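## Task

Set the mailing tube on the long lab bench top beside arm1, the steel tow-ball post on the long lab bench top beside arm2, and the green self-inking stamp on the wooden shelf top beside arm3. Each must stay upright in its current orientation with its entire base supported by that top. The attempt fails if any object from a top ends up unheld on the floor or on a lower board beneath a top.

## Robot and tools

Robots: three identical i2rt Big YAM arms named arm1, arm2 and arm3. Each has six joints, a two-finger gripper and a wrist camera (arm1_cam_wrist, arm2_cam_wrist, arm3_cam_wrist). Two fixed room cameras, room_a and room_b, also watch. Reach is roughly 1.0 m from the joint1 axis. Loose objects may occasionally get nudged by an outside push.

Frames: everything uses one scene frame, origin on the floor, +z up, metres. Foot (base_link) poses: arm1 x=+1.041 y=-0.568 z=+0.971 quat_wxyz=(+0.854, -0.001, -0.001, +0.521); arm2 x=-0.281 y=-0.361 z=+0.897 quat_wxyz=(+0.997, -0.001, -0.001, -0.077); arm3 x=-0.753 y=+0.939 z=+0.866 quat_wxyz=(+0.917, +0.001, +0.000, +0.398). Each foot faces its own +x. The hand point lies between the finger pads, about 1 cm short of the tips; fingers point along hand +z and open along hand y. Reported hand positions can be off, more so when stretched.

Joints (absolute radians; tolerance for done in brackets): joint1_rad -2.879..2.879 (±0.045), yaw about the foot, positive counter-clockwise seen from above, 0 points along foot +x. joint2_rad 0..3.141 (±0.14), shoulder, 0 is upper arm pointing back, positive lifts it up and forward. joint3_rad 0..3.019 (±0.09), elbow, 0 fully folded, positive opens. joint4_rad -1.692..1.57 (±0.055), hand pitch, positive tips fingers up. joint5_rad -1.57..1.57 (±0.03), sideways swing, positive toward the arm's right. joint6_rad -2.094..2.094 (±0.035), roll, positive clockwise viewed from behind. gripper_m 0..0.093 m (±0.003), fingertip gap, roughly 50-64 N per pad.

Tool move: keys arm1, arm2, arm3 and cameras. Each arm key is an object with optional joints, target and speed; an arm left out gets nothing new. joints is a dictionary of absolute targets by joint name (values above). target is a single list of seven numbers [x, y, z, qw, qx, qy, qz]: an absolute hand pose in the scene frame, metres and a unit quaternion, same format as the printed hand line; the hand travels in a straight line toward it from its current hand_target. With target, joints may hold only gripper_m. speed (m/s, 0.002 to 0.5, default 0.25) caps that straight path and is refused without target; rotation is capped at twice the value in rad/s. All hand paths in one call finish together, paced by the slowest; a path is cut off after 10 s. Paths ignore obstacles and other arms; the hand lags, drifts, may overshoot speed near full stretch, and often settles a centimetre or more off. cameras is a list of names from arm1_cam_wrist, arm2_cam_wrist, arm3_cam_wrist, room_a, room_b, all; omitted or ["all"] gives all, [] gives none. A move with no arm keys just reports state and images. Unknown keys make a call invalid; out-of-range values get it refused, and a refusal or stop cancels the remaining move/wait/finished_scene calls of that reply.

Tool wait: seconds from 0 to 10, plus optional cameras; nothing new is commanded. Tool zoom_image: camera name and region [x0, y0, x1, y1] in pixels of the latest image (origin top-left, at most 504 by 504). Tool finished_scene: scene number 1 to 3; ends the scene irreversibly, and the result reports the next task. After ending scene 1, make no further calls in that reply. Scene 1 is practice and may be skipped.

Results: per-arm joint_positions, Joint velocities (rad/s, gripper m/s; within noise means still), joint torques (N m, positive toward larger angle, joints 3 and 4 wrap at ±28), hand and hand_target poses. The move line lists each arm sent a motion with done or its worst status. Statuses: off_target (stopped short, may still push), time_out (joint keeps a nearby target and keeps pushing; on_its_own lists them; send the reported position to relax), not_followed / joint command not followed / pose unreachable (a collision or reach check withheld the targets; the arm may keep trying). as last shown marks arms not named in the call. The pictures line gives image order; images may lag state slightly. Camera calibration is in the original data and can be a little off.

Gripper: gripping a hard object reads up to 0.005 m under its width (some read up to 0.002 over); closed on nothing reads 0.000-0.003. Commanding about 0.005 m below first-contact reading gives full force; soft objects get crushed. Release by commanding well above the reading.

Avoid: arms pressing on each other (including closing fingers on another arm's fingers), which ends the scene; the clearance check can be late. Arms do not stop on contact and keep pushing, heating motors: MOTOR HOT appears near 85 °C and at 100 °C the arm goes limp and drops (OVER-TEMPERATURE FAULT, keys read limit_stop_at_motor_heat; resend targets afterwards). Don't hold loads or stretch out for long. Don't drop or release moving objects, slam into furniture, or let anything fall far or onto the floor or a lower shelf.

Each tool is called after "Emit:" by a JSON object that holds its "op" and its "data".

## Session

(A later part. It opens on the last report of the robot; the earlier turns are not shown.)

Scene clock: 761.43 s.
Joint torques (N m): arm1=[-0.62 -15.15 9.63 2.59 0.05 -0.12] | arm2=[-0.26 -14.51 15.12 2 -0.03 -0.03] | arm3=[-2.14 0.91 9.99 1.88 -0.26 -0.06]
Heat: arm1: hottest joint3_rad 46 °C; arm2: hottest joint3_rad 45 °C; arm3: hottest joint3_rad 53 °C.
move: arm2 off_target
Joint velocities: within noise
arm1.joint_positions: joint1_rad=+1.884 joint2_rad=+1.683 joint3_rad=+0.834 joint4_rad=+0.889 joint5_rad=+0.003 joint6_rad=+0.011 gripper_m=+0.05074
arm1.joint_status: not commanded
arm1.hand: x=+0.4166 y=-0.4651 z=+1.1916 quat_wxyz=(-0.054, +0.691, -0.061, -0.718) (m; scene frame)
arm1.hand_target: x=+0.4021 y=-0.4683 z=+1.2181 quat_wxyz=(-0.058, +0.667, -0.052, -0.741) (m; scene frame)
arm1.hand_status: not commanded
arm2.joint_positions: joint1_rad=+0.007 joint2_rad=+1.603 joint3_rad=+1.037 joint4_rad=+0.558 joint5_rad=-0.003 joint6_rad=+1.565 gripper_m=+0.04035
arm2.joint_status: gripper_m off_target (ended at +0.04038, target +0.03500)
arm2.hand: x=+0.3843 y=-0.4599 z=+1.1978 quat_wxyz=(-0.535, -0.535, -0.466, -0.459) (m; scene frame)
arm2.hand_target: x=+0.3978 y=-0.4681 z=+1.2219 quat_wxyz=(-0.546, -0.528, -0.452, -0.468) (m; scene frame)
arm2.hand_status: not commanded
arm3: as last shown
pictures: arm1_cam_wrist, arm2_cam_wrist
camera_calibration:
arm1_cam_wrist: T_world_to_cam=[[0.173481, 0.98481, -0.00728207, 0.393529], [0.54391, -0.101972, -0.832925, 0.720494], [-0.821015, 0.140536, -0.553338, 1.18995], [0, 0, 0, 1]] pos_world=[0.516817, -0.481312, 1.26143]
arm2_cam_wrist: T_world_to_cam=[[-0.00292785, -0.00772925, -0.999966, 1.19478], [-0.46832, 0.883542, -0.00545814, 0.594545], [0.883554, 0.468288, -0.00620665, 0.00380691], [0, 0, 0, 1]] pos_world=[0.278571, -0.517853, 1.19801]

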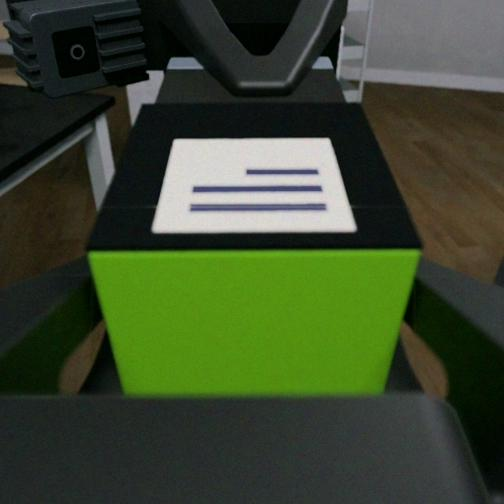

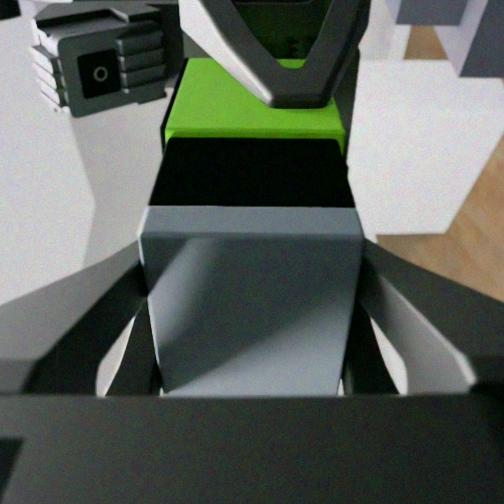

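Emit:
{"op": "move", "data": {"arm1": {"joints":{"gripper_m":0.093}}, "cameras": ["arm2_cam_wrist","arm1_cam_wrist"]}}

Emit:
{"op": "move", "data": {"arm1": {"target":[0.56,-0.493,1.218,0.0558,-0.6926,0.0539,0.7171],"speed":0.15}, "cameras": ["arm1_cam_wrist","arm2_cam_wrist"]}}

Scene clock: 770.33 s.
Joint torques (N m): arm1=[-0.62 -15.21 9.52 2.51 0.05 -0.12] | arm2=[-0.09 -14.51 15.02 2.02 0 0.04] | arm3=[-1.9 1.2 10.02 1.89 -0.26 -0.06]
Heat: arm1: hottest joint3_rad 46 °C; arm2: hottest joint3_rad 46 °C; arm3: hottest joint3_rad 54 °C.
move: arm1 done
Joint velocities: within noise
arm1.joint_positions: joint1_rad=+1.884 joint2_rad=+1.683 joint3_rad=+0.836 joint4_rad=+0.890 joint5_rad=+0.003 joint6_rad=+0.011 gripper_m=+0.09285
arm1.joint_status: all done
arm1.hand: x=+0.4161 y=-0.4650 z=+1.1931 quat_wxyz=(-0.055, +0.690, -0.061, -0.720) (m; scene frame)
arm1.hand_target: x=+0.4021 y=-0.4683 z=+1.2182 quat_wxyz=(-0.058, +0.667, -0.052, -0.741) (m; scene frame)
arm1.hand_status: not commanded
arm2.joint_positions: joint1_rad=+0.007 joint2_rad=+1.608 joint3_rad=+1.037 joint4_rad=+0.556 joint5_rad=-0.003 joint6_rad=+1.565 gripper_m=+0.04035
arm2.joint_status: not commanded
arm2.hand: x=+0.3850 y=-0.4600 z=+1.1944 quat_wxyz=(-0.533, -0.537, -0.467, -0.457) (m; scene frame)
arm2.hand_target: x=+0.3978 y=-0.4681 z=+1.2220 quat_wxyz=(-0.547, -0.528, -0.452, -0.468) (m; scene frame)
arm2.hand_status: not commanded
arm3: as last shown
pictures: arm1_cam_wrist, arm2_cam_wrist
camera_calibration:
arm1_cam_wrist: T_world_to_cam=[[0.173503, 0.984806, -0.00730428, 0.393506], [0.540741, -0.101461, -0.835048, 0.726156], [-0.823101, 0.140934, -0.550129, 1.18751], [0, 0, 0, 1]] pos_world=[0.516507, -0.481211, 1.26254]
arm2_cam_wrist: T_world_to_cam=[[-0.00898718, -0.00648592, -0.999939, 1.19427], [-0.468341, 0.883547, -0.00152164, 0.590292], [0.883502, 0.468298, -0.0109782, 0.00885632], [0, 0, 0, 1]] pos_world=[0.279367, -0.517952, 1.19519]

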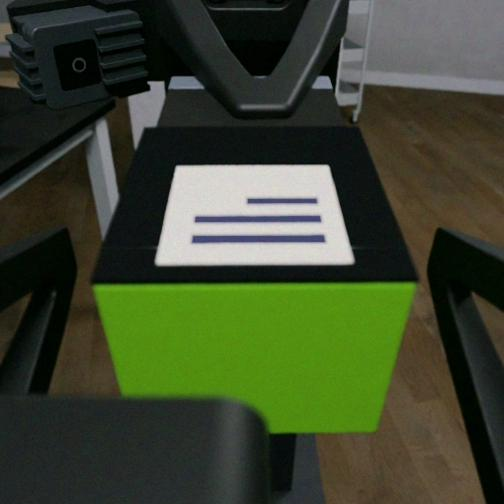

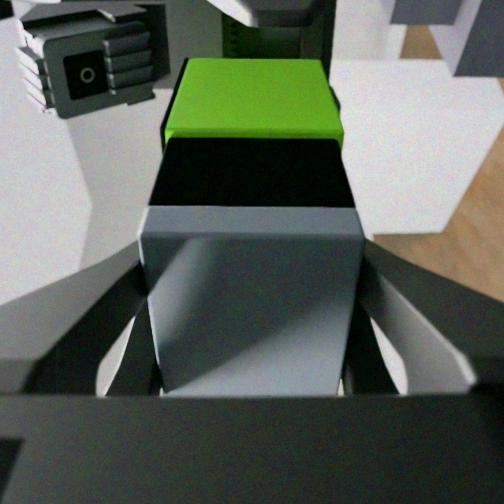

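Scene clock: 772.20 s.
Joint torques (N m): arm1=[-0.56 -10.93 6.01 1.25 0.06 -0.12] | arm2=[-0.67 -14.97 15.09 1.88 -0.05 -0.02] | arm3=[-2.32 1.03 10.03 1.87 -0.26 -0.06]
Heat: arm1: hottest joint3_rad 46 °C; arm2: hottest joint3_rad 46 °C; arm3: hottest joint3_rad 54 °C.
move: arm1 done
Joint velocities: within noise
arm1.joint_positions: joint1_rad=+1.885 joint2_rad=+1.272 joint3_rad=+0.471 joint4_rad=+0.842 joint5_rad=+0.003 joint6_rad=+0.011 gripper_m=+0.09292
arm1.joint_status: not commanded
arm1.hand: x=+0.5577 y=-0.4882 z=+1.2179 quat_wxyz=(-0.054, +0.690, -0.061, -0.719) (m; scene frame)
arm1.hand_target: x=+0.5599 y=-0.4930 z=+1.2181 quat_wxyz=(-0.056, +0.692, -0.054, -0.717) (m; scene frame)
arm1.hand_status: done (0.005 m and 0.9 deg from the pose sent, 0.149 m and 0.9 deg at the start)
arm2, arm3: as last shown
pictures: arm1_cam_wrist, arm2_cam_wrist
camera_calibration:
arm1_cam_wrist: T_world_to_cam=[[0.17316, 0.984867, -0.00726703, 0.392194], [0.542659, -0.101563, -0.83379, 0.665226], [-0.821911, 0.140436, -0.552033, 1.32243], [0, 0, 0, 1]] pos_world=[0.658013, -0.504412, 1.28753]
arm2_cam_wrist: T_world_to_cam=[[-0.00898718, -0.00648592, -0.999939, 1.19427], [-0.468341, 0.883547, -0.00152164, 0.590292], [0.883502, 0.468298, -0.0109782, 0.00885632], [0, 0, 0, 1]] pos_world=[0.279367, -0.517952, 1.19519]

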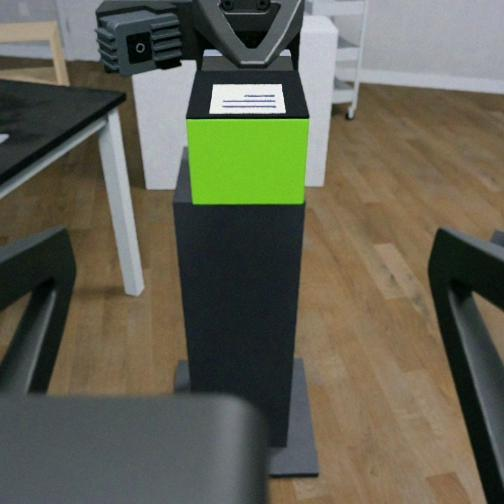

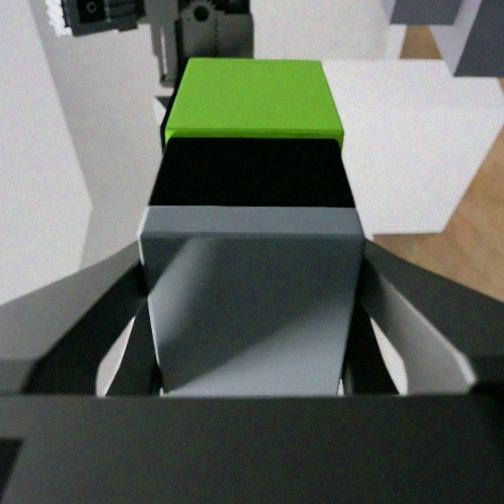

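Emit:
{"op": "move", "data": {"arm2": {"joints":{"joint2_rad":1.07,"joint3_rad":0.6,"joint4_rad":0.45}}, "cameras": ["arm2_cam_wrist"]}}

Emit:
{"op": "move", "data": {"arm2": {"joints":{"joint1_rad":2.067}}, "arm1": {"joints":{"joint2_rad":0.5,"joint3_rad":1.4,"joint4_rad":-1.0}}, "cameras": ["arm2_cam_wrist"]}}

Emit:
{"op": "move", "data": {"arm2": {"target":[-0.507,0.268,1.225,-0.1265,-0.1190,0.6748,0.7174],"speed":0.15}, "arm3": {"target":[-0.575,0.445,1.225,0.5990,0.3911,0.5586,-0.4194],"speed":0.2}}}

Scene clock: 785.73 s.
Joint torques (N m): arm1=[-0.56 -10.99 6.01 1.4 0.07 -0.12] | arm2=[-0.32 -8.82 10.74 2.04 -0.05 0.03] | arm3=[-2.08 1.03 10 1.89 -0.27 -0.06]
Heat: arm1: hottest joint3_rad 45 °C; arm2: hottest joint3_rad 47 °C; arm3: hottest joint3_rad 54 °C.
move: arm2 done
Joint velocities: within noise
arm1, arm3: as last shown
arm1.hand: x=+0.5577 y=-0.4882 z=+1.2177 quat_wxyz=(-0.054, +0.691, -0.061, -0.718) (m; scene frame)
arm1.hand_target: x=+0.5599 y=-0.4929 z=+1.2181 quat_wxyz=(-0.056, +0.692, -0.054, -0.717) (m; scene frame)
arm2.joint_positions: joint1_rad=+0.007 joint2_rad=+1.084 joint3_rad=+0.594 joint4_rad=+0.450 joint5_rad=-0.003 joint6_rad=+1.565 gripper_m=+0.04035
arm2.joint_status: all done
arm2.hand: x=+0.2036 y=-0.4329 z=+1.2053 quat_wxyz=(-0.526, -0.544, -0.473, -0.452) (m; scene frame)
arm2.hand_target: x=+0.2014 y=-0.4370 z=+1.2152 quat_wxyz=(-0.532, -0.542, -0.464, -0.455) (m; scene frame)
arm2.hand_status: not commanded
pictures: arm2_cam_wrist
camera_calibration:
arm2_cam_wrist: T_world_to_cam=[[-0.0334726, -0.00277362, -0.999436, 1.20975], [-0.46813, 0.883561, 0.0132264, 0.463609], [0.883025, 0.468309, -0.0308735, 0.180603], [0, 0, 0, 1]] pos_world=[0.0980461, -0.490849, 1.20851]

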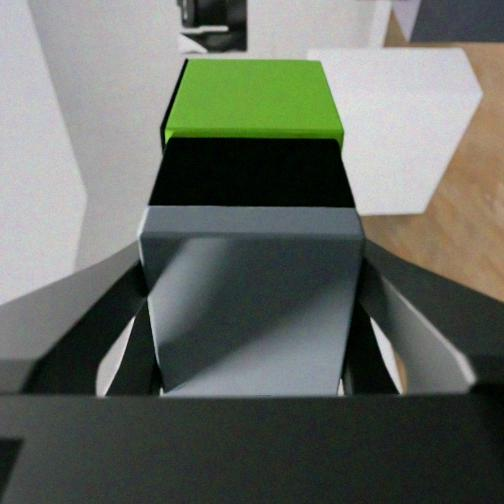

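Scene clock: 787.83 s.
Joint torques (N m): arm1=[-0.56 0.09 7.23 1.39 0.07 -0.12] | arm2=[0.73 -8.35 10.78 2.06 -0.03 0.01] | arm3=[-2.2 0.97 10.06 1.84 -0.27 -0.07]
Heat: arm1: hottest joint3_rad 45 °C; arm2: hottest joint3_rad 46 °C; arm3: hottest joint3_rad 54 °C.
move: arm1 done; arm2 done
Joint velocities: within noise
arm1.joint_positions: joint1_rad=+1.885 joint2_rad=+0.506 joint3_rad=+1.386 joint4_rad=-0.989 joint5_rad=+0.003 joint6_rad=+0.011 gripper_m=+0.09292
arm1.joint_status: all done
arm1.hand: x=+0.8287 y=-0.5317 z=+1.6107 quat_wxyz=(-0.050, +0.743, -0.065, -0.664) (m; scene frame)
arm1.hand_target: x=+0.8355 y=-0.5345 z=+1.6162 quat_wxyz=(-0.052, +0.740, -0.057, -0.668) (m; scene frame)
arm1.hand_status: not commanded
arm2.joint_positions: joint1_rad=+2.057 joint2_rad=+1.084 joint3_rad=+0.594 joint4_rad=+0.450 joint5_rad=-0.003 joint6_rad=+1.565 gripper_m=+0.04036
arm2.joint_status: all done
arm2.hand: x=-0.4403 y=+0.1026 z=+1.2041 quat_wxyz=(+0.113, +0.122, -0.711, -0.683) (m; scene frame)
arm2.hand_target: x=-0.4440 y=+0.0997 z=+1.2139 quat_wxyz=(+0.120, +0.122, -0.704, -0.689) (m; scene frame)
arm2.hand_status: not commanded
arm3: as last shown
pictures: arm2_cam_wrist
camera_calibration:
arm2_cam_wrist: T_world_to_cam=[[0.018207, -0.0309503, -0.999355, 1.21392], [-0.567829, -0.823008, 0.0151436, -0.182185], [-0.822945, 0.567187, -0.032559, -0.260829], [0, 0, 0, 1]] pos_world=[-0.3402, 0.0355708, 1.20741]

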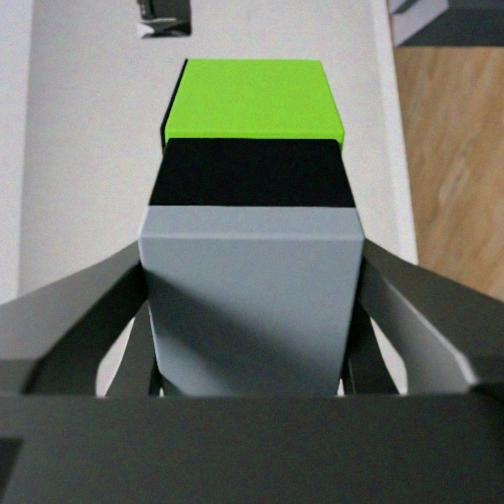

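Scene clock: 789.87 s.
Joint torques (N m): arm1=[-0.62 0.15 7.21 1.43 0.07 -0.12] | arm2=[1.26 -14.8 15.36 3 -0.12 0.01] | arm3=[-1.85 -3.78 13.64 3.03 -0.02 -0.07]
Heat: arm1: hottest joint3_rad 45 °C; arm2: hottest joint3_rad 46 °C; arm3: hottest joint3_rad 54 °C.
move: arm2 off_target; arm3 off_target
Joint velocities: within noise
arm1: as last shown
arm1.joint_positions: joint1_rad=+1.885 joint2_rad=+0.506 joint3_rad=+1.386 joint4_rad=-0.990 joint5_rad=+0.003 joint6_rad=+0.011 gripper_m=+0.09292
arm1.hand: x=+0.8287 y=-0.5317 z=+1.6106 quat_wxyz=(-0.050, +0.743, -0.065, -0.664) (m; scene frame)
arm2.joint_positions: joint1_rad=+2.061 joint2_rad=+1.557 joint3_rad=+0.965 joint4_rad=+0.581 joint5_rad=-0.003 joint6_rad=+1.565 gripper_m=+0.04036
arm2.joint_status: not commanded
arm2.hand: x=-0.4945 y=+0.2530 z=+1.1903 quat_wxyz=(+0.116, +0.122, -0.701, -0.693) (m; scene frame)
arm2.hand_target: x=-0.5059 y=+0.2648 z=+1.2247 quat_wxyz=(+0.127, +0.119, -0.675, -0.717) (m; scene frame)
arm2.hand_status: off_target (0.040 m and 4.3 deg from the pose sent, 0.180 m and 5.9 deg at the start)
arm3.joint_positions: joint1_rad=-2.040 joint2_rad=+1.132 joint3_rad=+0.636 joint4_rad=+0.488 joint5_rad=-0.006 joint6_rad=+0.008 gripper_m=+0.09296
arm3.joint_status: not commanded
arm3.hand: x=-0.5785 y=+0.4628 z=+1.1834 quat_wxyz=(-0.579, -0.408, -0.582, +0.400) (m; scene frame)
arm3.hand_target: x=-0.5763 y=+0.4487 z=+1.2245 quat_wxyz=(-0.599, -0.391, -0.559, +0.420) (m; scene frame)
arm3.hand_status: off_target (0.045 m and 4.6 deg from the pose sent, 0.170 m and 1.3 deg at the start)
pictures: arm1_cam_wrist, arm2_cam_wrist, arm3_cam_wrist, room_a, room_b
camera_calibration:
arm1_cam_wrist: T_world_to_cam=[[0.173913, 0.984747, -0.00518625, 0.386889], [0.660912, -0.120623, -0.740706, 0.58315], [-0.730033, 0.125391, -0.67181, 1.87677], [0, 0, 0, 1]] pos_world=[0.91741, -0.545977, 1.69478]
arm2_cam_wrist: T_world_to_cam=[[0.00907308, -0.00423573, -0.99995, 1.1953], [-0.564906, -0.825154, -0.00163039, -0.0669872], [-0.825106, 0.564892, -0.00987948, -0.418647], [0, 0, 0, 1]] pos_world=[-0.394114, 0.186278, 1.191]
arm3_cam_wrist: T_world_to_cam=[[-0.934906, -0.354834, -0.00659988, -0.36865], [-0.206182, 0.558192, -0.803686, 0.57706], [0.288859, -0.75001, -0.595017, 1.34296], [0, 0, 0, 1]] pos_world=[-0.613598, 0.55431, 1.26042]

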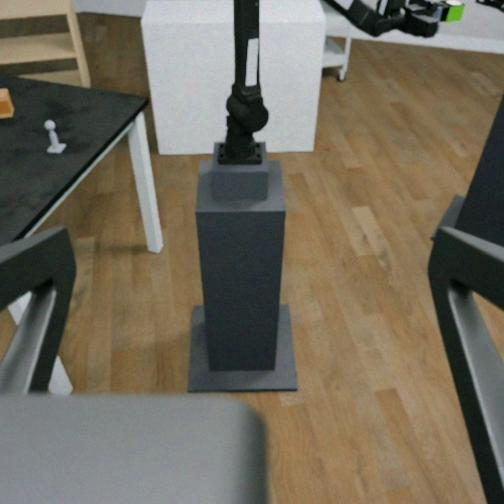

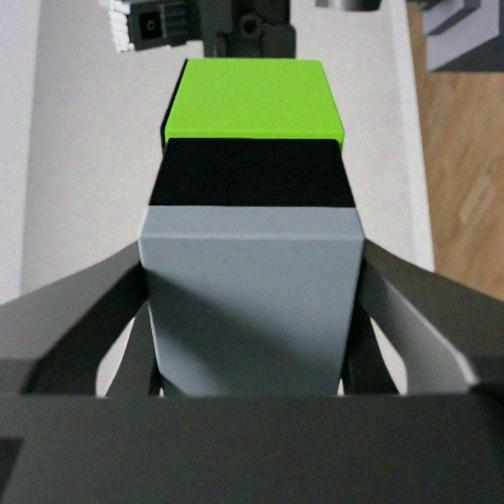

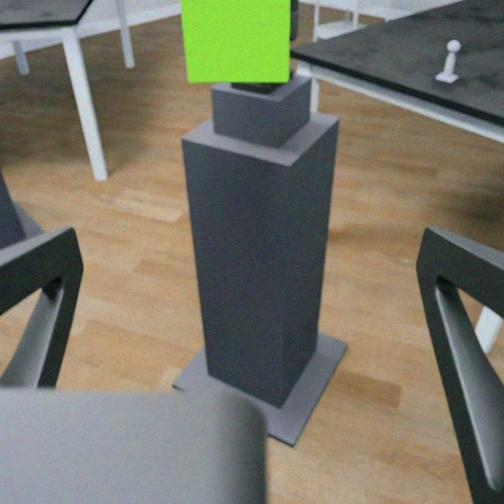

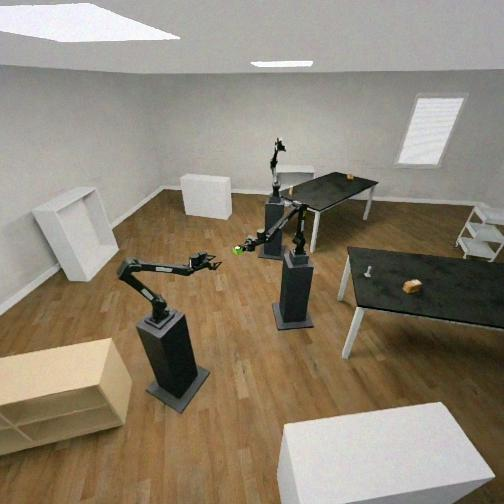

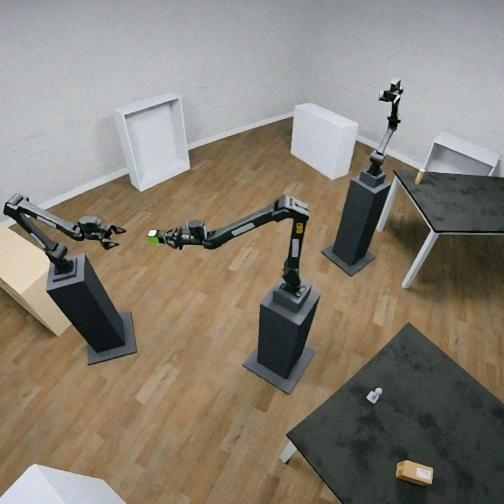

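Emit:
{"op": "move", "data": {"arm3": {"target":[-0.533,0.3545,1.250,0.6050,0.3870,0.5520,-0.4240],"speed":0.12}, "cameras": ["arm3_cam_wrist","arm2_cam_wrist"]}}

Scene clock: 803.83 s.
Joint torques (N m): arm1=[-0.62 0.09 7.23 1.42 0.07 -0.12] | arm2=[0.73 -14.21 15.31 3.06 -0.11 0.04] | arm3=[-0.62 -7.36 13.79 2.61 0.1 -0.08]
Heat: arm1: hottest joint3_rad 44 °C; arm2: hottest joint3_rad 46 °C; arm3: hottest joint3_rad 58 °C.
move: arm3 off_target
Joint velocities: within noise
arm1, arm2: as last shown
arm2.joint_positions: joint1_rad=+2.061 joint2_rad=+1.558 joint3_rad=+0.965 joint4_rad=+0.581 joint5_rad=-0.003 joint6_rad=+1.565 gripper_m=+0.04036
arm2.hand: x=-0.4945 y=+0.2531 z=+1.1898 quat_wxyz=(+0.116, +0.122, -0.701, -0.693) (m; scene frame)
arm3.joint_positions: joint1_rad=-2.035 joint2_rad=+1.383 joint3_rad=+0.911 joint4_rad=+0.497 joint5_rad=+0.013 joint6_rad=+0.008 gripper_m=+0.09296
arm3.joint_status: not commanded
arm3.hand: x=-0.5444 y=+0.3691 z=+1.2119 quat_wxyz=(-0.585, -0.405, -0.570, +0.410) (m; scene frame)
arm3.hand_target: x=-0.5342 y=+0.3580 z=+1.2496 quat_wxyz=(-0.605, -0.387, -0.552, +0.424) (m; scene frame)
arm3.hand_status: off_target (0.042 m and 4.0 deg from the pose sent, 0.135 m and 5.9 deg at the start)
pictures: arm2_cam_wrist, arm3_cam_wrist
camera_calibration:
arm2_cam_wrist: T_world_to_cam=[[0.00933725, -0.00490662, -0.999944, 1.19502], [-0.56491, -0.825152, -0.00122606, -0.0673891], [-0.8251, 0.56489, -0.0104764, -0.417994], [0, 0, 0, 1]] pos_world=[-0.394114, 0.186378, 1.19049]
arm3_cam_wrist: T_world_to_cam=[[-0.939595, -0.342224, -0.00663161, -0.377009], [-0.189603, 0.536502, -0.822324, 0.698883], [0.284977, -0.771394, -0.568981, 1.25406], [0, 0, 0, 1]] pos_world=[-0.579102, 0.463397, 1.28574]

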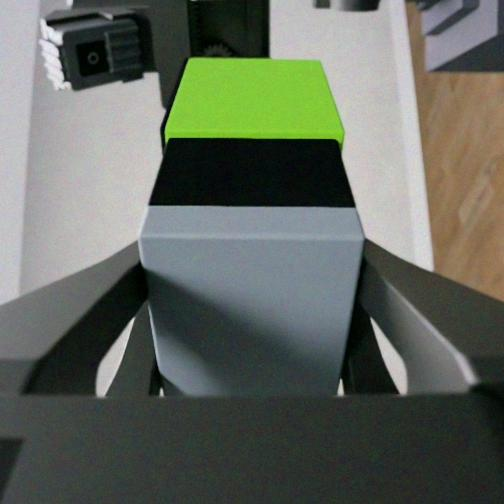

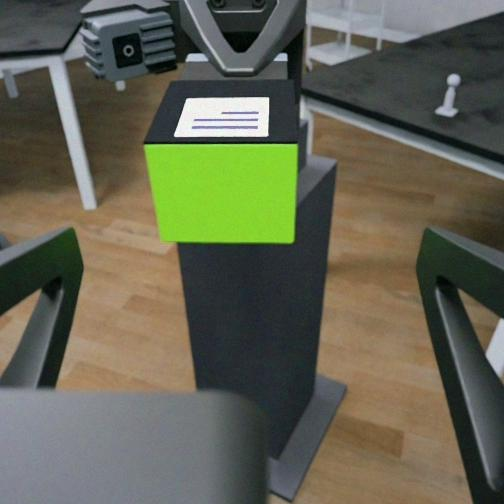

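Emit:
{"op": "move", "data": {"arm3": {"target":[-0.516,0.330,1.235,0.6020,0.3890,0.5550,-0.4220],"speed":0.1}, "cameras": ["arm3_cam_wrist","arm2_cam_wrist"]}}

Scene clock: 816.53 s.
Joint torques (N m): arm1=[-0.56 0.09 7.23 1.4 0.07 -0.12] | arm2=[0.85 -13.63 15.25 3.08 -0.15 0] | arm3=[-0.62 -9 13.57 3.06 0.1 -0.09]
Heat: arm1: hottest joint3_rad 44 °C; arm2: hottest joint3_rad 46 °C; arm3: hottest joint3_rad 62 °C.
move: arm3 off_target
Joint velocities: within noise
arm1, arm2: as last shown
arm1.hand: x=+0.8287 y=-0.5318 z=+1.6106 quat_wxyz=(-0.050, +0.743, -0.065, -0.664) (m; scene frame)
arm1.hand_target: x=+0.8355 y=-0.5346 z=+1.6162 quat_wxyz=(-0.052, +0.740, -0.057, -0.668) (m; scene frame)
arm3.joint_positions: joint1_rad=-2.020 joint2_rad=+1.474 joint3_rad=+0.969 joint4_rad=+0.506 joint5_rad=+0.028 joint6_rad=+0.007 gripper_m=+0.09296
arm3.joint_status: not commanded
arm3.hand: x=-0.5279 y=+0.3444 z=+1.1935 quat_wxyz=(-0.578, -0.410, -0.577, +0.406) (m; scene frame)
arm3.hand_target: x=-0.5176 y=+0.3337 z=+1.2345 quat_wxyz=(-0.602, -0.389, -0.555, +0.422) (m; scene frame)
arm3.hand_status: off_target (0.045 m and 4.8 deg from the pose sent, 0.054 m and 3.4 deg at the start)
pictures: arm2_cam_wrist, arm3_cam_wrist
camera_calibration:
arm2_cam_wrist: T_world_to_cam=[[0.00933725, -0.00490662, -0.999944, 1.19502], [-0.56491, -0.825152, -0.00122606, -0.0673891], [-0.8251, 0.56489, -0.0104764, -0.417994], [0, 0, 0, 1]] pos_world=[-0.394114, 0.186378, 1.19049]
arm3_cam_wrist: T_world_to_cam=[[-0.939655, -0.342076, -0.00571849, -0.371247], [-0.196881, 0.554335, -0.808672, 0.673917], [0.279797, -0.758747, -0.588231, 1.23569], [0, 0, 0, 1]] pos_world=[-0.561907, 0.43701, 1.26973]

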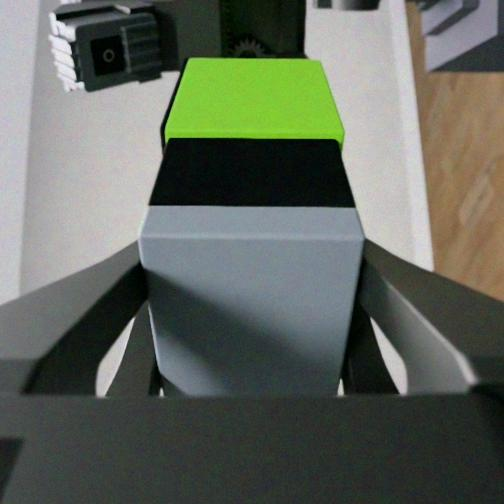

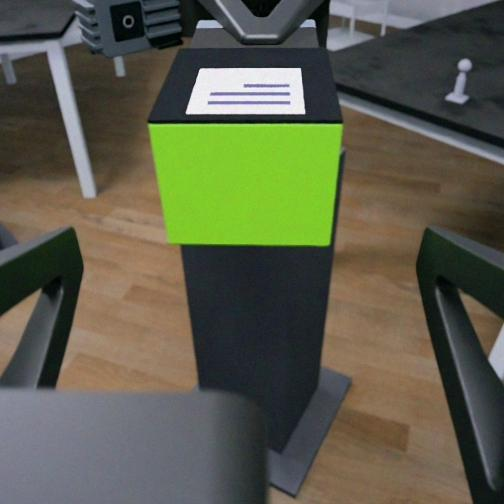

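Emit:
{"op": "move", "data": {"arm3": {"target":[-0.4975,0.279,1.248,0.6020,0.3890,0.5550,-0.4220],"speed":0.08}, "cameras": ["arm3_cam_wrist","arm2_cam_wrist"]}}

Scene clock: 826.17 s.
Joint torques (N m): arm1=[-0.56 0.15 7.23 1.39 0.07 -0.12] | arm2=[0.5 -13.92 15.25 3.15 -0.11 0.04] | arm3=[-0.85 -10.58 13.94 1.84 -0.04 -0.08]
Heat: arm1: hottest joint3_rad 44 °C; arm2: hottest joint3_rad 46 °C; arm3: hottest joint3_rad 63 °C.
move: arm3 off_target
Joint velocities: within noise
arm1, arm2: as last shown
arm3.joint_positions: joint1_rad=-2.020 joint2_rad=+1.591 joint3_rad=+1.145 joint4_rad=+0.477 joint5_rad=+0.028 joint6_rad=+0.007 gripper_m=+0.09296
arm3.joint_status: not commanded
arm3.hand: x=-0.5081 y=+0.2933 z=+1.2149 quat_wxyz=(-0.587, -0.404, -0.568, +0.412) (m; scene frame)
arm3.hand_target: x=-0.4988 y=+0.2821 z=+1.2475 quat_wxyz=(-0.602, -0.389, -0.555, +0.422) (m; scene frame)
arm3.hand_status: off_target (0.038 m and 3.1 deg from the pose sent, 0.090 m and 4.8 deg at the start)
pictures: arm2_cam_wrist, arm3_cam_wrist
camera_calibration:
arm2_cam_wrist: T_world_to_cam=[[0.00933725, -0.00490662, -0.999944, 1.19502], [-0.56491, -0.825152, -0.00122606, -0.0673891], [-0.8251, 0.56489, -0.0104764, -0.417994], [0, 0, 0, 1]] pos_world=[-0.394114, 0.186378, 1.19049]
arm3_cam_wrist: T_world_to_cam=[[-0.939576, -0.342289, -0.00595955, -0.369614], [-0.188187, 0.530955, -0.82624, 0.75606], [0.285977, -0.775193, -0.563287, 1.18157], [0, 0, 0, 1]] pos_world=[-0.542901, 0.387994, 1.28805]

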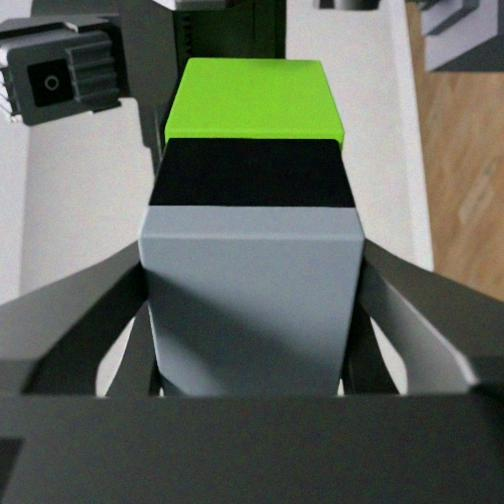

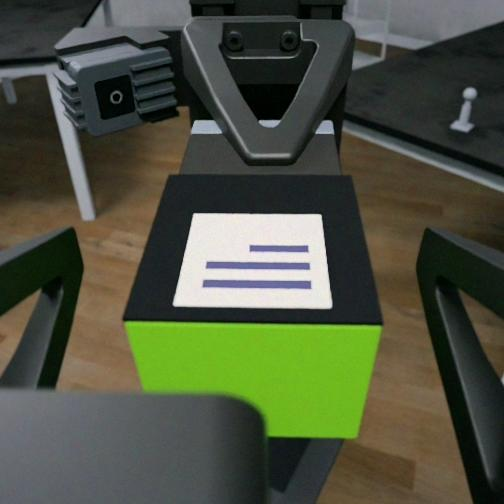

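Emit:
{"op": "move", "data": {"arm3": {"target":[-0.4975,0.279,1.233,0.6020,0.3890,0.5550,-0.4220],"speed":0.08}, "cameras": ["arm3_cam_wrist"]}}

Scene clock: 834.73 s.
Joint torques (N m): arm1=[-0.62 0.09 7.23 1.4 0.06 -0.12] | arm2=[0.56 -13.27 15.28 3.03 -0.11 0.07] | arm3=[-1.03 -11.28 12.44 3.06 -0.07 -0.09]
Heat: arm1: hottest joint3_rad 44 °C; arm2: hottest joint3_rad 46 °C; arm3: hottest joint3_rad 62 °C.
move: arm3 off_target
Joint velocities: within noise
arm1, arm2: as last shown
arm1.hand_target: x=+0.8355 y=-0.5345 z=+1.6162 quat_wxyz=(-0.052, +0.740, -0.057, -0.668) (m; scene frame)
arm3.joint_positions: joint1_rad=-2.020 joint2_rad=+1.613 joint3_rad=+1.146 joint4_rad=+0.488 joint5_rad=+0.028 joint6_rad=+0.007 gripper_m=+0.09296
arm3.joint_status: not commanded
arm3.hand: x=-0.5064 y=+0.2889 z=+1.2033 quat_wxyz=(-0.584, -0.406, -0.571, +0.409) (m; scene frame)
arm3.hand_target: x=-0.4985 y=+0.2812 z=+1.2328 quat_wxyz=(-0.602, -0.389, -0.555, +0.422) (m; scene frame)
arm3.hand_status: off_target (0.033 m and 3.7 deg from the pose sent, 0.025 m and 3.0 deg at the start)
pictures: arm3_cam_wrist
camera_calibration:
arm3_cam_wrist: T_world_to_cam=[[-0.93961, -0.342197, -0.00580599, -0.369793], [-0.191306, 0.539206, -0.820158, 0.737845], [0.283786, -0.769518, -0.572107, 1.17904], [0, 0, 0, 1]] pos_world=[-0.540903, 0.382899, 1.27754]

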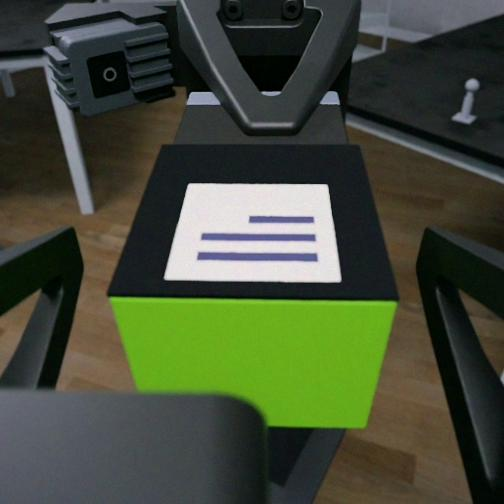

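Emit:
{"op": "move", "data": {"arm3": {"joints":{"gripper_m":0.058}}, "cameras": ["arm3_cam_wrist"]}}

Emit:
{"op": "move", "data": {"arm3": {"joints":{"gripper_m":0.045}}, "cameras": ["arm3_cam_wrist","arm2_cam_wrist"]}}

Scene clock: 842.97 s.
Joint torques (N m): arm1=[-0.56 0.03 7.23 1.39 0.07 -0.12] | arm2=[0.62 -13.68 15.5 3.03 -0.14 0.06] | arm3=[-0.79 -11.28 12.4 3.06 -0.06 -0.08]
Heat: arm1: hottest joint3_rad 44 °C; arm2: hottest joint3_rad 46 °C; arm3: hottest joint3_rad 61 °C.
move: arm3 done
Joint velocities: within noise
arm1, arm2: as last shown
arm3.joint_positions: joint1_rad=-2.020 joint2_rad=+1.613 joint3_rad=+1.146 joint4_rad=+0.488 joint5_rad=+0.028 joint6_rad=+0.007 gripper_m=+0.05817
arm3.joint_status: all done
arm3.hand: x=-0.5064 y=+0.2889 z=+1.2033 quat_wxyz=(-0.584, -0.406, -0.571, +0.409) (m; scene frame)
arm3.hand_target: x=-0.4985 y=+0.2812 z=+1.2328 quat_wxyz=(-0.602, -0.389, -0.555, +0.422) (m; scene frame)
arm3.hand_status: not commanded
pictures: arm3_cam_wrist
camera_calibration:
arm3_cam_wrist: T_world_to_cam=[[-0.93961, -0.342197, -0.00580599, -0.369793], [-0.191306, 0.539206, -0.820158, 0.737845], [0.283786, -0.769518, -0.572107, 1.17904], [0, 0, 0, 1]] pos_world=[-0.540903, 0.382899, 1.27754]

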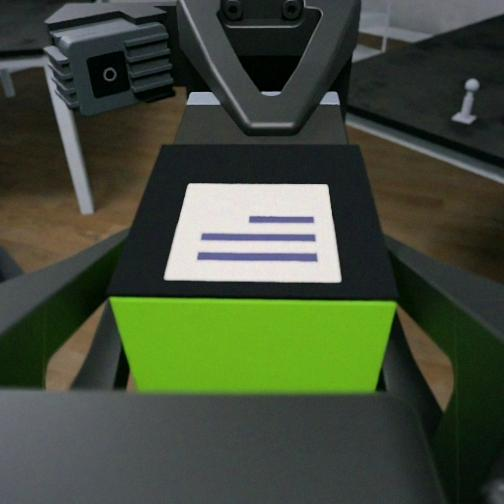

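Scene clock: 843.43 s.
Joint torques (N m): arm1=[-0.56 0.15 7.23 1.42 0.07 -0.13] | arm2=[0.32 -13.45 15.21 3.11 -0.08 0.02] | arm3=[-0.85 -11.16 12.41 3.07 -0.08 -0.07]
Heat: arm1: hottest joint3_rad 44 °C; arm2: hottest joint3_rad 46 °C; arm3: hottest joint3_rad 61 °C.
move: arm3 off_target
Joint velocities: within noise
arm1, arm2: as last shown
arm2.joint_positions: joint1_rad=+2.061 joint2_rad=+1.558 joint3_rad=+0.965 joint4_rad=+0.581 joint5_rad=-0.005 joint6_rad=+1.565 gripper_m=+0.04036
arm2.hand: x=-0.4948 y=+0.2530 z=+1.1898 quat_wxyz=(+0.117, +0.122, -0.701, -0.693) (m; scene frame)
arm3.joint_positions: joint1_rad=-2.020 joint2_rad=+1.613 joint3_rad=+1.146 joint4_rad=+0.488 joint5_rad=+0.029 joint6_rad=+0.004 gripper_m=+0.05210
arm3.joint_status: gripper_m off_target (ended at +0.05212, target +0.04500)
arm3.hand: x=-0.5065 y=+0.2888 z=+1.2033 quat_wxyz=(-0.584, -0.405, -0.572, +0.410) (m; scene frame)
arm3.hand_target: x=-0.4985 y=+0.2812 z=+1.2328 quat_wxyz=(-0.602, -0.389, -0.555, +0.422) (m; scene frame)
arm3.hand_status: not commanded
pictures: arm2_cam_wrist, arm3_cam_wrist
camera_calibration:
arm2_cam_wrist: T_world_to_cam=[[0.00928948, -0.0049714, -0.999944, 1.19502], [-0.563308, -0.826247, -0.00112529, -0.0667127], [-0.826195, 0.563287, -0.0104758, -0.418348], [0, 0, 0, 1]] pos_world=[-0.394318, 0.186469, 1.19049]
arm3_cam_wrist: T_world_to_cam=[[-0.939896, -0.341443, -0.00342717, -0.373149], [-0.192706, 0.538698, -0.820164, 0.737255], [0.281885, -0.770208, -0.572119, 1.17834], [0, 0, 0, 1]] pos_world=[-0.540805, 0.382999, 1.27754]

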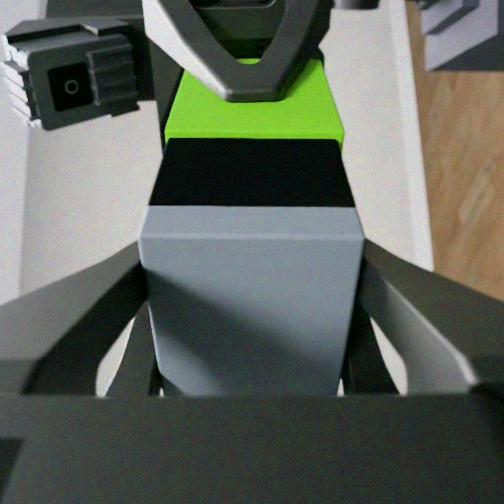

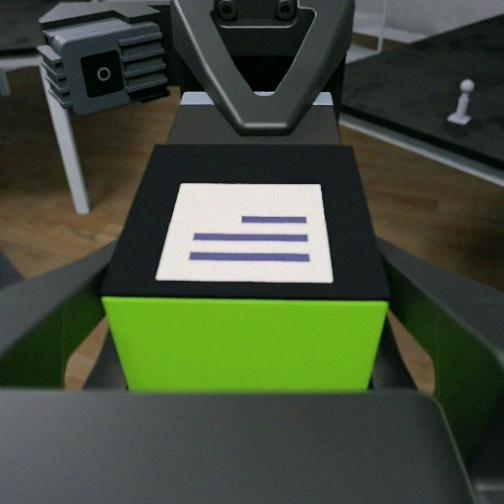

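Emit:
{"op": "move", "data": {"arm2": {"joints":{"gripper_m":0.093}}, "cameras": ["arm3_cam_wrist"]}}

Emit:
{"op": "move", "data": {"arm2": {"target":[-0.455,0.125,1.22,-0.1265,-0.1190,0.6748,0.7174],"speed":0.15}, "cameras": ["arm3_cam_wrist","arm2_cam_wrist"]}}

Emit:
{"op": "move", "data": {"arm3": {"target":[-0.575,0.49,1.235,0.5990,0.3911,0.5586,-0.4194],"speed":0.2}, "arm2": {"joints":{"joint1_rad":1.3}}, "cameras": ["arm3_cam_wrist"]}}

Emit:
{"op": "move", "data": {"arm3": {"joints":{"joint2_rad":0.6,"joint3_rad":1.4,"joint4_rad":-1.3,"joint5_rad":0}}, "cameras": ["arm3_cam_wrist"]}}

Emit:
{"op": "move", "data": {"arm3": {"joints":{"joint1_rad":1.04}}, "cameras": ["arm3_cam_wrist","room_a","room_b"]}}

Scene clock: 856.00 s.
Joint torques (N m): arm1=[-0.56 0.03 7.21 1.4 0.07 -0.12] | arm2=[0.79 -13.74 14.84 3 -0.06 0.05] | arm3=[-0.79 -11.16 12.42 3.03 -0.1 -0.06]
Heat: arm1: hottest joint3_rad 44 °C; arm2: hottest joint3_rad 46 °C; arm3: hottest joint3_rad 60 °C.
move: arm2 done
Joint velocities: within noise
arm1.joint_positions: joint1_rad=+1.885 joint2_rad=+0.506 joint3_rad=+1.386 joint4_rad=-0.990 joint5_rad=+0.003 joint6_rad=+0.011 gripper_m=+0.09292
arm1.joint_status: not commanded
arm1.hand: x=+0.8287 y=-0.5318 z=+1.6106 quat_wxyz=(-0.050, +0.743, -0.065, -0.664) (m; scene frame)
arm1.hand_target: x=+0.8355 y=-0.5345 z=+1.6162 quat_wxyz=(-0.052, +0.740, -0.057, -0.668) (m; scene frame)
arm1.hand_status: not commanded
arm2.joint_positions: joint1_rad=+2.061 joint2_rad=+1.558 joint3_rad=+0.971 joint4_rad=+0.583 joint5_rad=-0.005 joint6_rad=+1.565 gripper_m=+0.09288
arm2.joint_status: all done
arm2.hand: x=-0.4952 y=+0.2542 z=+1.1936 quat_wxyz=(+0.117, +0.122, -0.699, -0.695) (m; scene frame)
arm2.hand_target: x=-0.5059 y=+0.2649 z=+1.2247 quat_wxyz=(+0.127, +0.119, -0.675, -0.717) (m; scene frame)
arm2.hand_status: not commanded
arm3: as last shown
arm3.joint_positions: joint1_rad=-2.020 joint2_rad=+1.614 joint3_rad=+1.146 joint4_rad=+0.488 joint5_rad=+0.029 joint6_rad=+0.004 gripper_m=+0.05210
arm3.hand: x=-0.5065 y=+0.2886 z=+1.2025 quat_wxyz=(-0.583, -0.405, -0.572, +0.410) (m; scene frame)
pictures: arm3_cam_wrist
camera_calibration:
arm3_cam_wrist: T_world_to_cam=[[-0.939917, -0.341393, -0.00265004, -0.37409], [-0.193599, 0.539376, -0.819508, 0.735301], [0.281203, -0.769756, -0.573062, 1.17831], [0, 0, 0, 1]] pos_world=[-0.540605, 0.3827, 1.27684]

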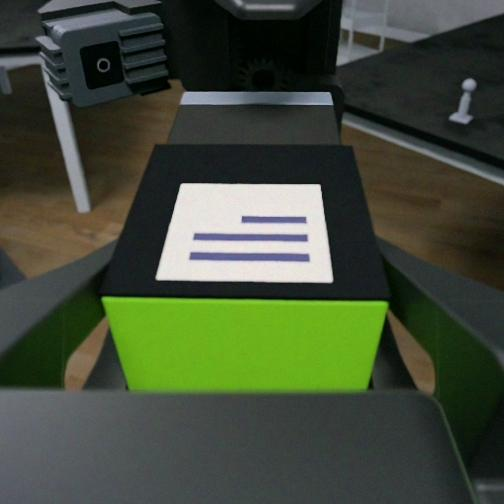

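Scene clock: 857.67 s.
Joint torques (N m): arm1=[-0.56 0.15 7.21 1.4 0.07 -0.13] | arm2=[1.2 -10.93 9.62 1.83 -0.13 0.04] | arm3=[-0.91 -11.22 12.41 3.02 -0.07 -0.05]
Heat: arm1: hottest joint3_rad 44 °C; arm2: hottest joint3_rad 46 °C; arm3: hottest joint3_rad 60 °C.
move: arm2 done
Joint velocities: within noise
arm1, arm3: as last shown
arm2.joint_positions: joint1_rad=+2.061 joint2_rad=+1.203 joint3_rad=+0.638 joint4_rad=+0.615 joint5_rad=-0.005 joint6_rad=+1.565 gripper_m=+0.09295
arm2.joint_status: not commanded
arm2.hand: x=-0.4520 y=+0.1301 z=+1.2128 quat_wxyz=(+0.120, +0.119, -0.679, -0.714) (m; scene frame)
arm2.hand_target: x=-0.4550 y=+0.1250 z=+1.2199 quat_wxyz=(+0.127, +0.119, -0.675, -0.717) (m; scene frame)
arm2.hand_status: done (0.009 m and 1.0 deg from the pose sent, 0.138 m and 3.9 deg at the start)
pictures: arm2_cam_wrist, arm3_cam_wrist
camera_calibration:
arm2_cam_wrist: T_world_to_cam=[[-0.0110739, 0.0537768, -0.998492, 1.19835], [-0.563673, -0.825115, -0.0381876, -0.0995254], [-0.825924, 0.5624, 0.0394498, -0.373888], [0, 0, 0, 1]] pos_world=[-0.351632, 0.0637109, 1.20749]
arm3_cam_wrist: T_world_to_cam=[[-0.939917, -0.341393, -0.00265004, -0.37409], [-0.193599, 0.539376, -0.819508, 0.735301], [0.281203, -0.769756, -0.573062, 1.17831], [0, 0, 0, 1]] pos_world=[-0.540605, 0.3827, 1.27684]

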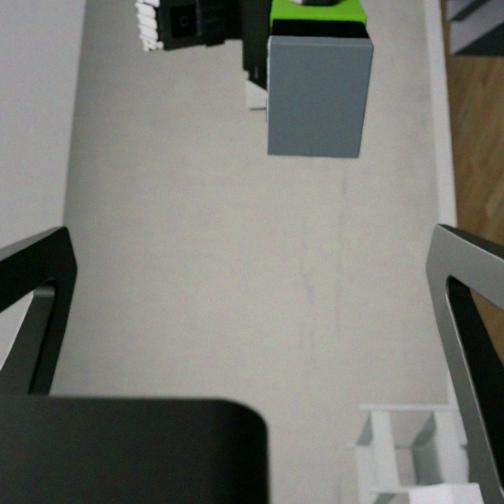

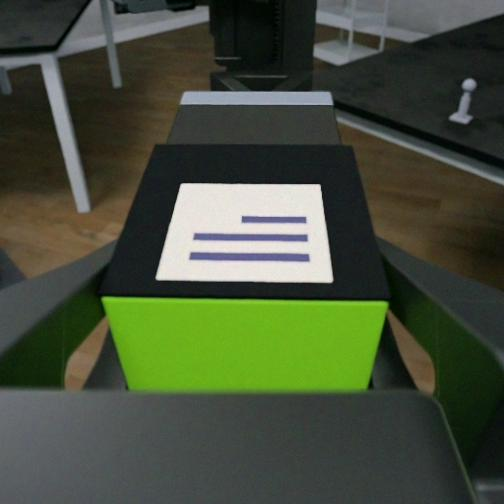

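Scene clock: 859.67 s.
Joint torques (N m): arm1=[-0.62 0.03 7.23 1.42 0.07 -0.12] | arm2=[-0.15 -10.75 9.59 1.83 -0.11 0] | arm3=[-0.56 -5.01 9.05 2.02 0.09 -0.07]
Heat: arm1: hottest joint3_rad 43 °C; arm2: hottest joint3_rad 46 °C; arm3: hottest joint3_rad 60 °C.
move: arm2 done; arm3 done
Joint velocities: within noise
arm1: as last shown
arm2.joint_positions: joint1_rad=+1.310 joint2_rad=+1.203 joint3_rad=+0.638 joint4_rad=+0.615 joint5_rad=-0.005 joint6_rad=+1.565 gripper_m=+0.09295
arm2.joint_status: all done
arm2.hand: x=-0.0713 y=+0.1149 z=+1.2131 quat_wxyz=(-0.150, -0.138, -0.675, -0.709) (m; scene frame)
arm2.hand_target: x=-0.0683 y=+0.1095 z=+1.2202 quat_wxyz=(-0.152, -0.142, -0.670, -0.713) (m; scene frame)
arm2.hand_status: not commanded
arm3.joint_positions: joint1_rad=-2.007 joint2_rad=+1.025 joint3_rad=+0.648 joint4_rad=+0.437 joint5_rad=+0.040 joint6_rad=+0.004 gripper_m=+0.05210
arm3.joint_status: not commanded
arm3.hand: x=-0.5779 y=+0.4849 z=+1.2291 quat_wxyz=(-0.596, -0.397, -0.560, +0.418) (m; scene frame)
arm3.hand_target: x=-0.5751 y=+0.4899 z=+1.2351 quat_wxyz=(-0.599, -0.391, -0.559, +0.419) (m; scene frame)
arm3.hand_status: done (0.008 m and 0.8 deg from the pose sent, 0.215 m and 3.1 deg at the start)
pictures: arm3_cam_wrist
camera_calibration:
arm3_cam_wrist: T_world_to_cam=[[-0.939329, -0.342991, -0.00423239, -0.371171], [-0.181369, 0.507101, -0.842587, 0.688438], [0.291146, -0.790699, -0.538543, 1.33818], [0, 0, 0, 1]] pos_world=[-0.613396, 0.581678, 1.29916]

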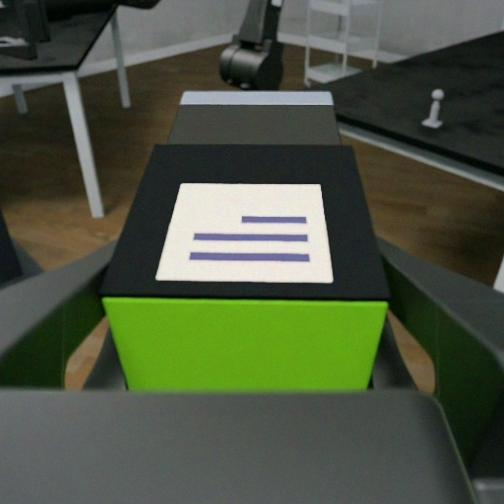

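Scene clock: 861.67 s.
Joint torques (N m): arm1=[-0.62 0.09 7.23 1.42 0.07 -0.12] | arm2=[-0.32 -10.58 9.73 1.77 -0.09 0.02] | arm3=[-0.67 2.78 10.02 1.92 -0.26 -0.06]
Heat: arm1: hottest joint3_rad 43 °C; arm2: hottest joint3_rad 46 °C; arm3: hottest joint3_rad 60 °C.
move: arm3 done
Joint velocities: within noise
arm1, arm2: as last shown
arm3.joint_positions: joint1_rad=-2.006 joint2_rad=+0.604 joint3_rad=+1.366 joint4_rad=-1.296 joint5_rad=+0.004 joint6_rad=+0.004 gripper_m=+0.05210
arm3.joint_status: all done
arm3.hand: x=-0.6640 y=+0.7165 z=+1.4043 quat_wxyz=(-0.409, -0.488, -0.719, +0.277) (m; scene frame)
arm3.hand_target: x=-0.6638 y=+0.7242 z=+1.4210 quat_wxyz=(-0.423, -0.477, -0.717, +0.283) (m; scene frame)
arm3.hand_status: not commanded
pictures: arm3_cam_wrist
camera_calibration:
arm3_cam_wrist: T_world_to_cam=[[-0.926753, -0.375653, -0.00377141, -0.340732], [-0.343646, 0.85176, -0.39549, -0.279483], [0.151779, -0.365226, -0.918462, 1.77694], [0, 0, 0, 1]] pos_world=[-0.681519, 0.759038, 1.52023]

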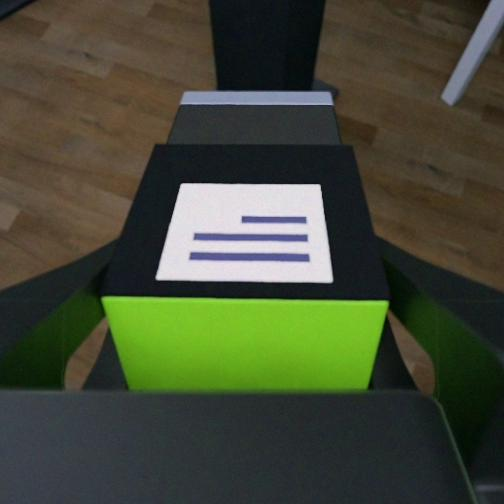

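Scene clock: 864.17 s.
Joint torques (N m): arm1=[-0.56 0.15 7.23 1.42 0.07 -0.13] | arm2=[-0.44 -10.46 9.76 1.88 -0.11 0.03] | arm3=[-0.5 2.84 9.95 1.88 -0.18 -0.06]
Heat: arm1: hottest joint3_rad 43 °C; arm2: hottest joint3_rad 46 °C; arm3: hottest joint3_rad 60 °C.
move: arm3 done
Joint velocities: within noise
arm1, arm2: as last shown
arm3.joint_positions: joint1_rad=+1.030 joint2_rad=+0.604 joint3_rad=+1.366 joint4_rad=-1.296 joint5_rad=+0.002 joint6_rad=+0.004 gripper_m=+0.05221
arm3.joint_status: all done
arm3.hand: x=-0.8170 y=+1.1676 z=+1.4056 quat_wxyz=(-0.299, +0.692, -0.525, -0.397) (m; scene frame)
arm3.hand_target: x=-0.8176 y=+1.1600 z=+1.4222 quat_wxyz=(-0.306, +0.689, -0.514, -0.410) (m; scene frame)
arm3.hand_status: not commanded
pictures: arm3_cam_wrist, room_a, room_b
camera_calibration:
arm3_cam_wrist: T_world_to_cam=[[0.960631, 0.27775, -0.00655281, 0.469895], [0.252003, -0.881028, -0.400354, 1.80083], [-0.116972, 0.382941, -0.916337, 0.869968], [0, 0, 0, 1]] pos_world=[-0.803449, 1.12292, 1.52123]

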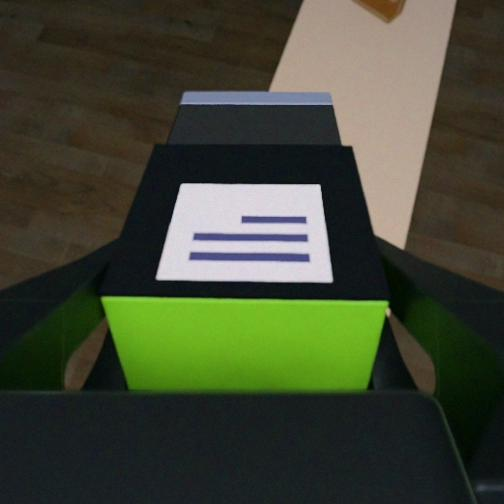

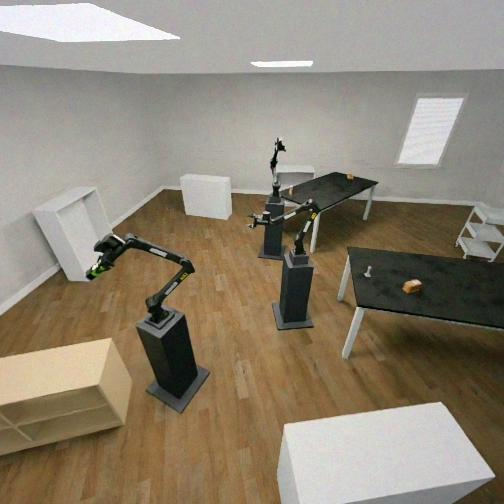

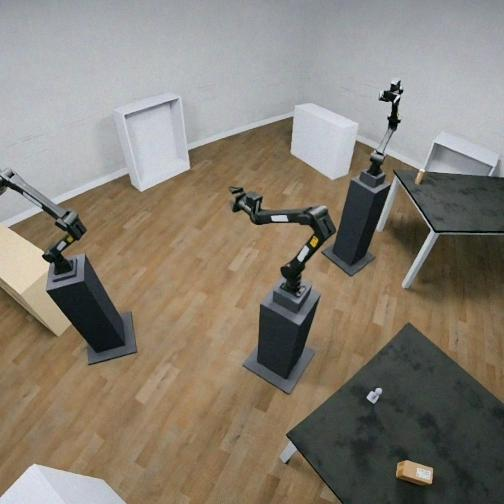

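Emit:
{"op": "move", "data": {"arm3": {"target":[-0.855,1.508,0.86,0,-0.7649,0.6441,0]}, "cameras": ["arm3_cam_wrist"]}}

Emit:
{"op": "move", "data": {"arm3": {"target":[-0.855,1.504,0.725,0,-0.7649,0.6441,0],"speed":0.12}, "cameras": ["arm3_cam_wrist","room_a"]}}

Scene clock: 883.80 s.
Joint torques (N m): arm1=[-0.5 0.09 7.21 1.42 0.07 -0.12] | arm2=[-0.26 -10.23 9.68 1.76 -0.14 -0.01] | arm3=[-2.02 -15.15 10.62 -0.09 0.09 0.08]
Heat: arm1: hottest joint3_rad 43 °C; arm2: hottest joint3_rad 45 °C; arm3: hottest joint3_rad 60 °C.
move: arm3 off_target
Joint velocities: within noise
arm1, arm2: as last shown
arm3.joint_positions: joint1_rad=+0.940 joint2_rad=+2.033 joint3_rad=+1.427 joint4_rad=-1.016 joint5_rad=-0.003 joint6_rad=-0.001 gripper_m=+0.05221
arm3.joint_status: not commanded
arm3.hand: x=-0.8568 y=+1.4820 z=+0.8414 quat_wxyz=(+0.017, +0.771, -0.637, +0.018) (m; scene frame)
arm3.hand_target: x=-0.8547 y=+1.5067 z=+0.8606 quat_wxyz=(+0.000, +0.765, -0.644, +0.000) (m; scene frame)
arm3.hand_status: off_target (0.032 m and 3.0 deg from the pose sent, 0.644 m and 59.8 deg at the start)
pictures: arm3_cam_wrist
camera_calibration:
arm3_cam_wrist: T_world_to_cam=[[0.982055, 0.188236, -0.0115982, 0.572372], [0.153919, -0.764443, 0.626047, 0.741548], [0.108979, -0.616598, -0.779699, 1.78785], [0, 0, 0, 1]] pos_world=[-0.871076, 1.56152, 0.936378]

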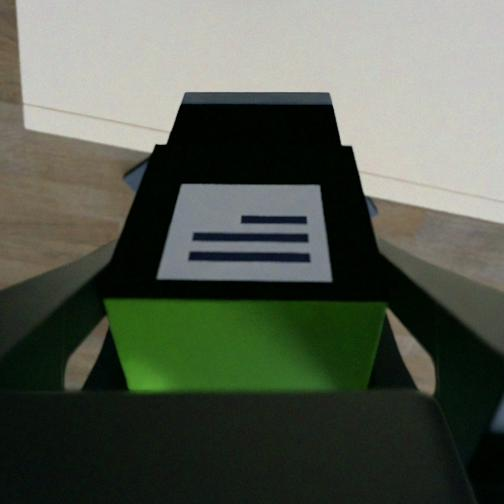

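Scene clock: 885.73 s.
Joint torques (N m): arm1=[-0.56 0.15 7.21 1.42 0.07 -0.13] | arm2=[-0.44 -9.93 9.7 1.94 -0.11 -0.02] | arm3=[-1.96 -15.74 5.98 0.75 0.08 0.09]
Heat: arm1: hottest joint3_rad 43 °C; arm2: hottest joint3_rad 45 °C; arm3: hottest joint3_rad 60 °C.
move: arm3 done
Joint velocities: within noise
arm1, arm2: as last shown
arm3.joint_positions: joint1_rad=+0.940 joint2_rad=+2.245 joint3_rad=+1.427 joint4_rad=-0.769 joint5_rad=-0.003 joint6_rad=+0.000 gripper_m=+0.05221
arm3.joint_status: not commanded
arm3.hand: x=-0.8599 y=+1.4978 z=+0.7249 quat_wxyz=(+0.006, +0.770, -0.637, +0.004) (m; scene frame)
arm3.hand_target: x=-0.8550 y=+1.5039 z=+0.7250 quat_wxyz=(+0.000, +0.765, -0.644, +0.000) (m; scene frame)
arm3.hand_status: done (0.008 m and 1.3 deg from the pose sent, 0.119 m and 3.0 deg at the start)
pictures: arm3_cam_wrist, room_a
camera_calibration:
arm3_cam_wrist: T_world_to_cam=[[0.982199, 0.18749, -0.0115582, 0.572343], [0.157108, -0.786193, 0.597677, 0.882962], [0.102972, -0.588854, -0.801653, 1.67625], [0, 0, 0, 1]] pos_world=[-0.87348, 1.57393, 0.822657]

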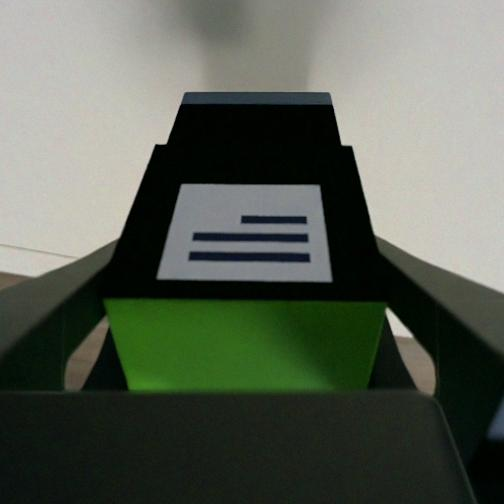

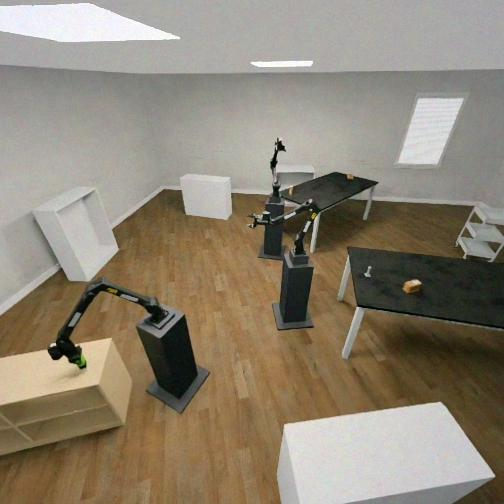

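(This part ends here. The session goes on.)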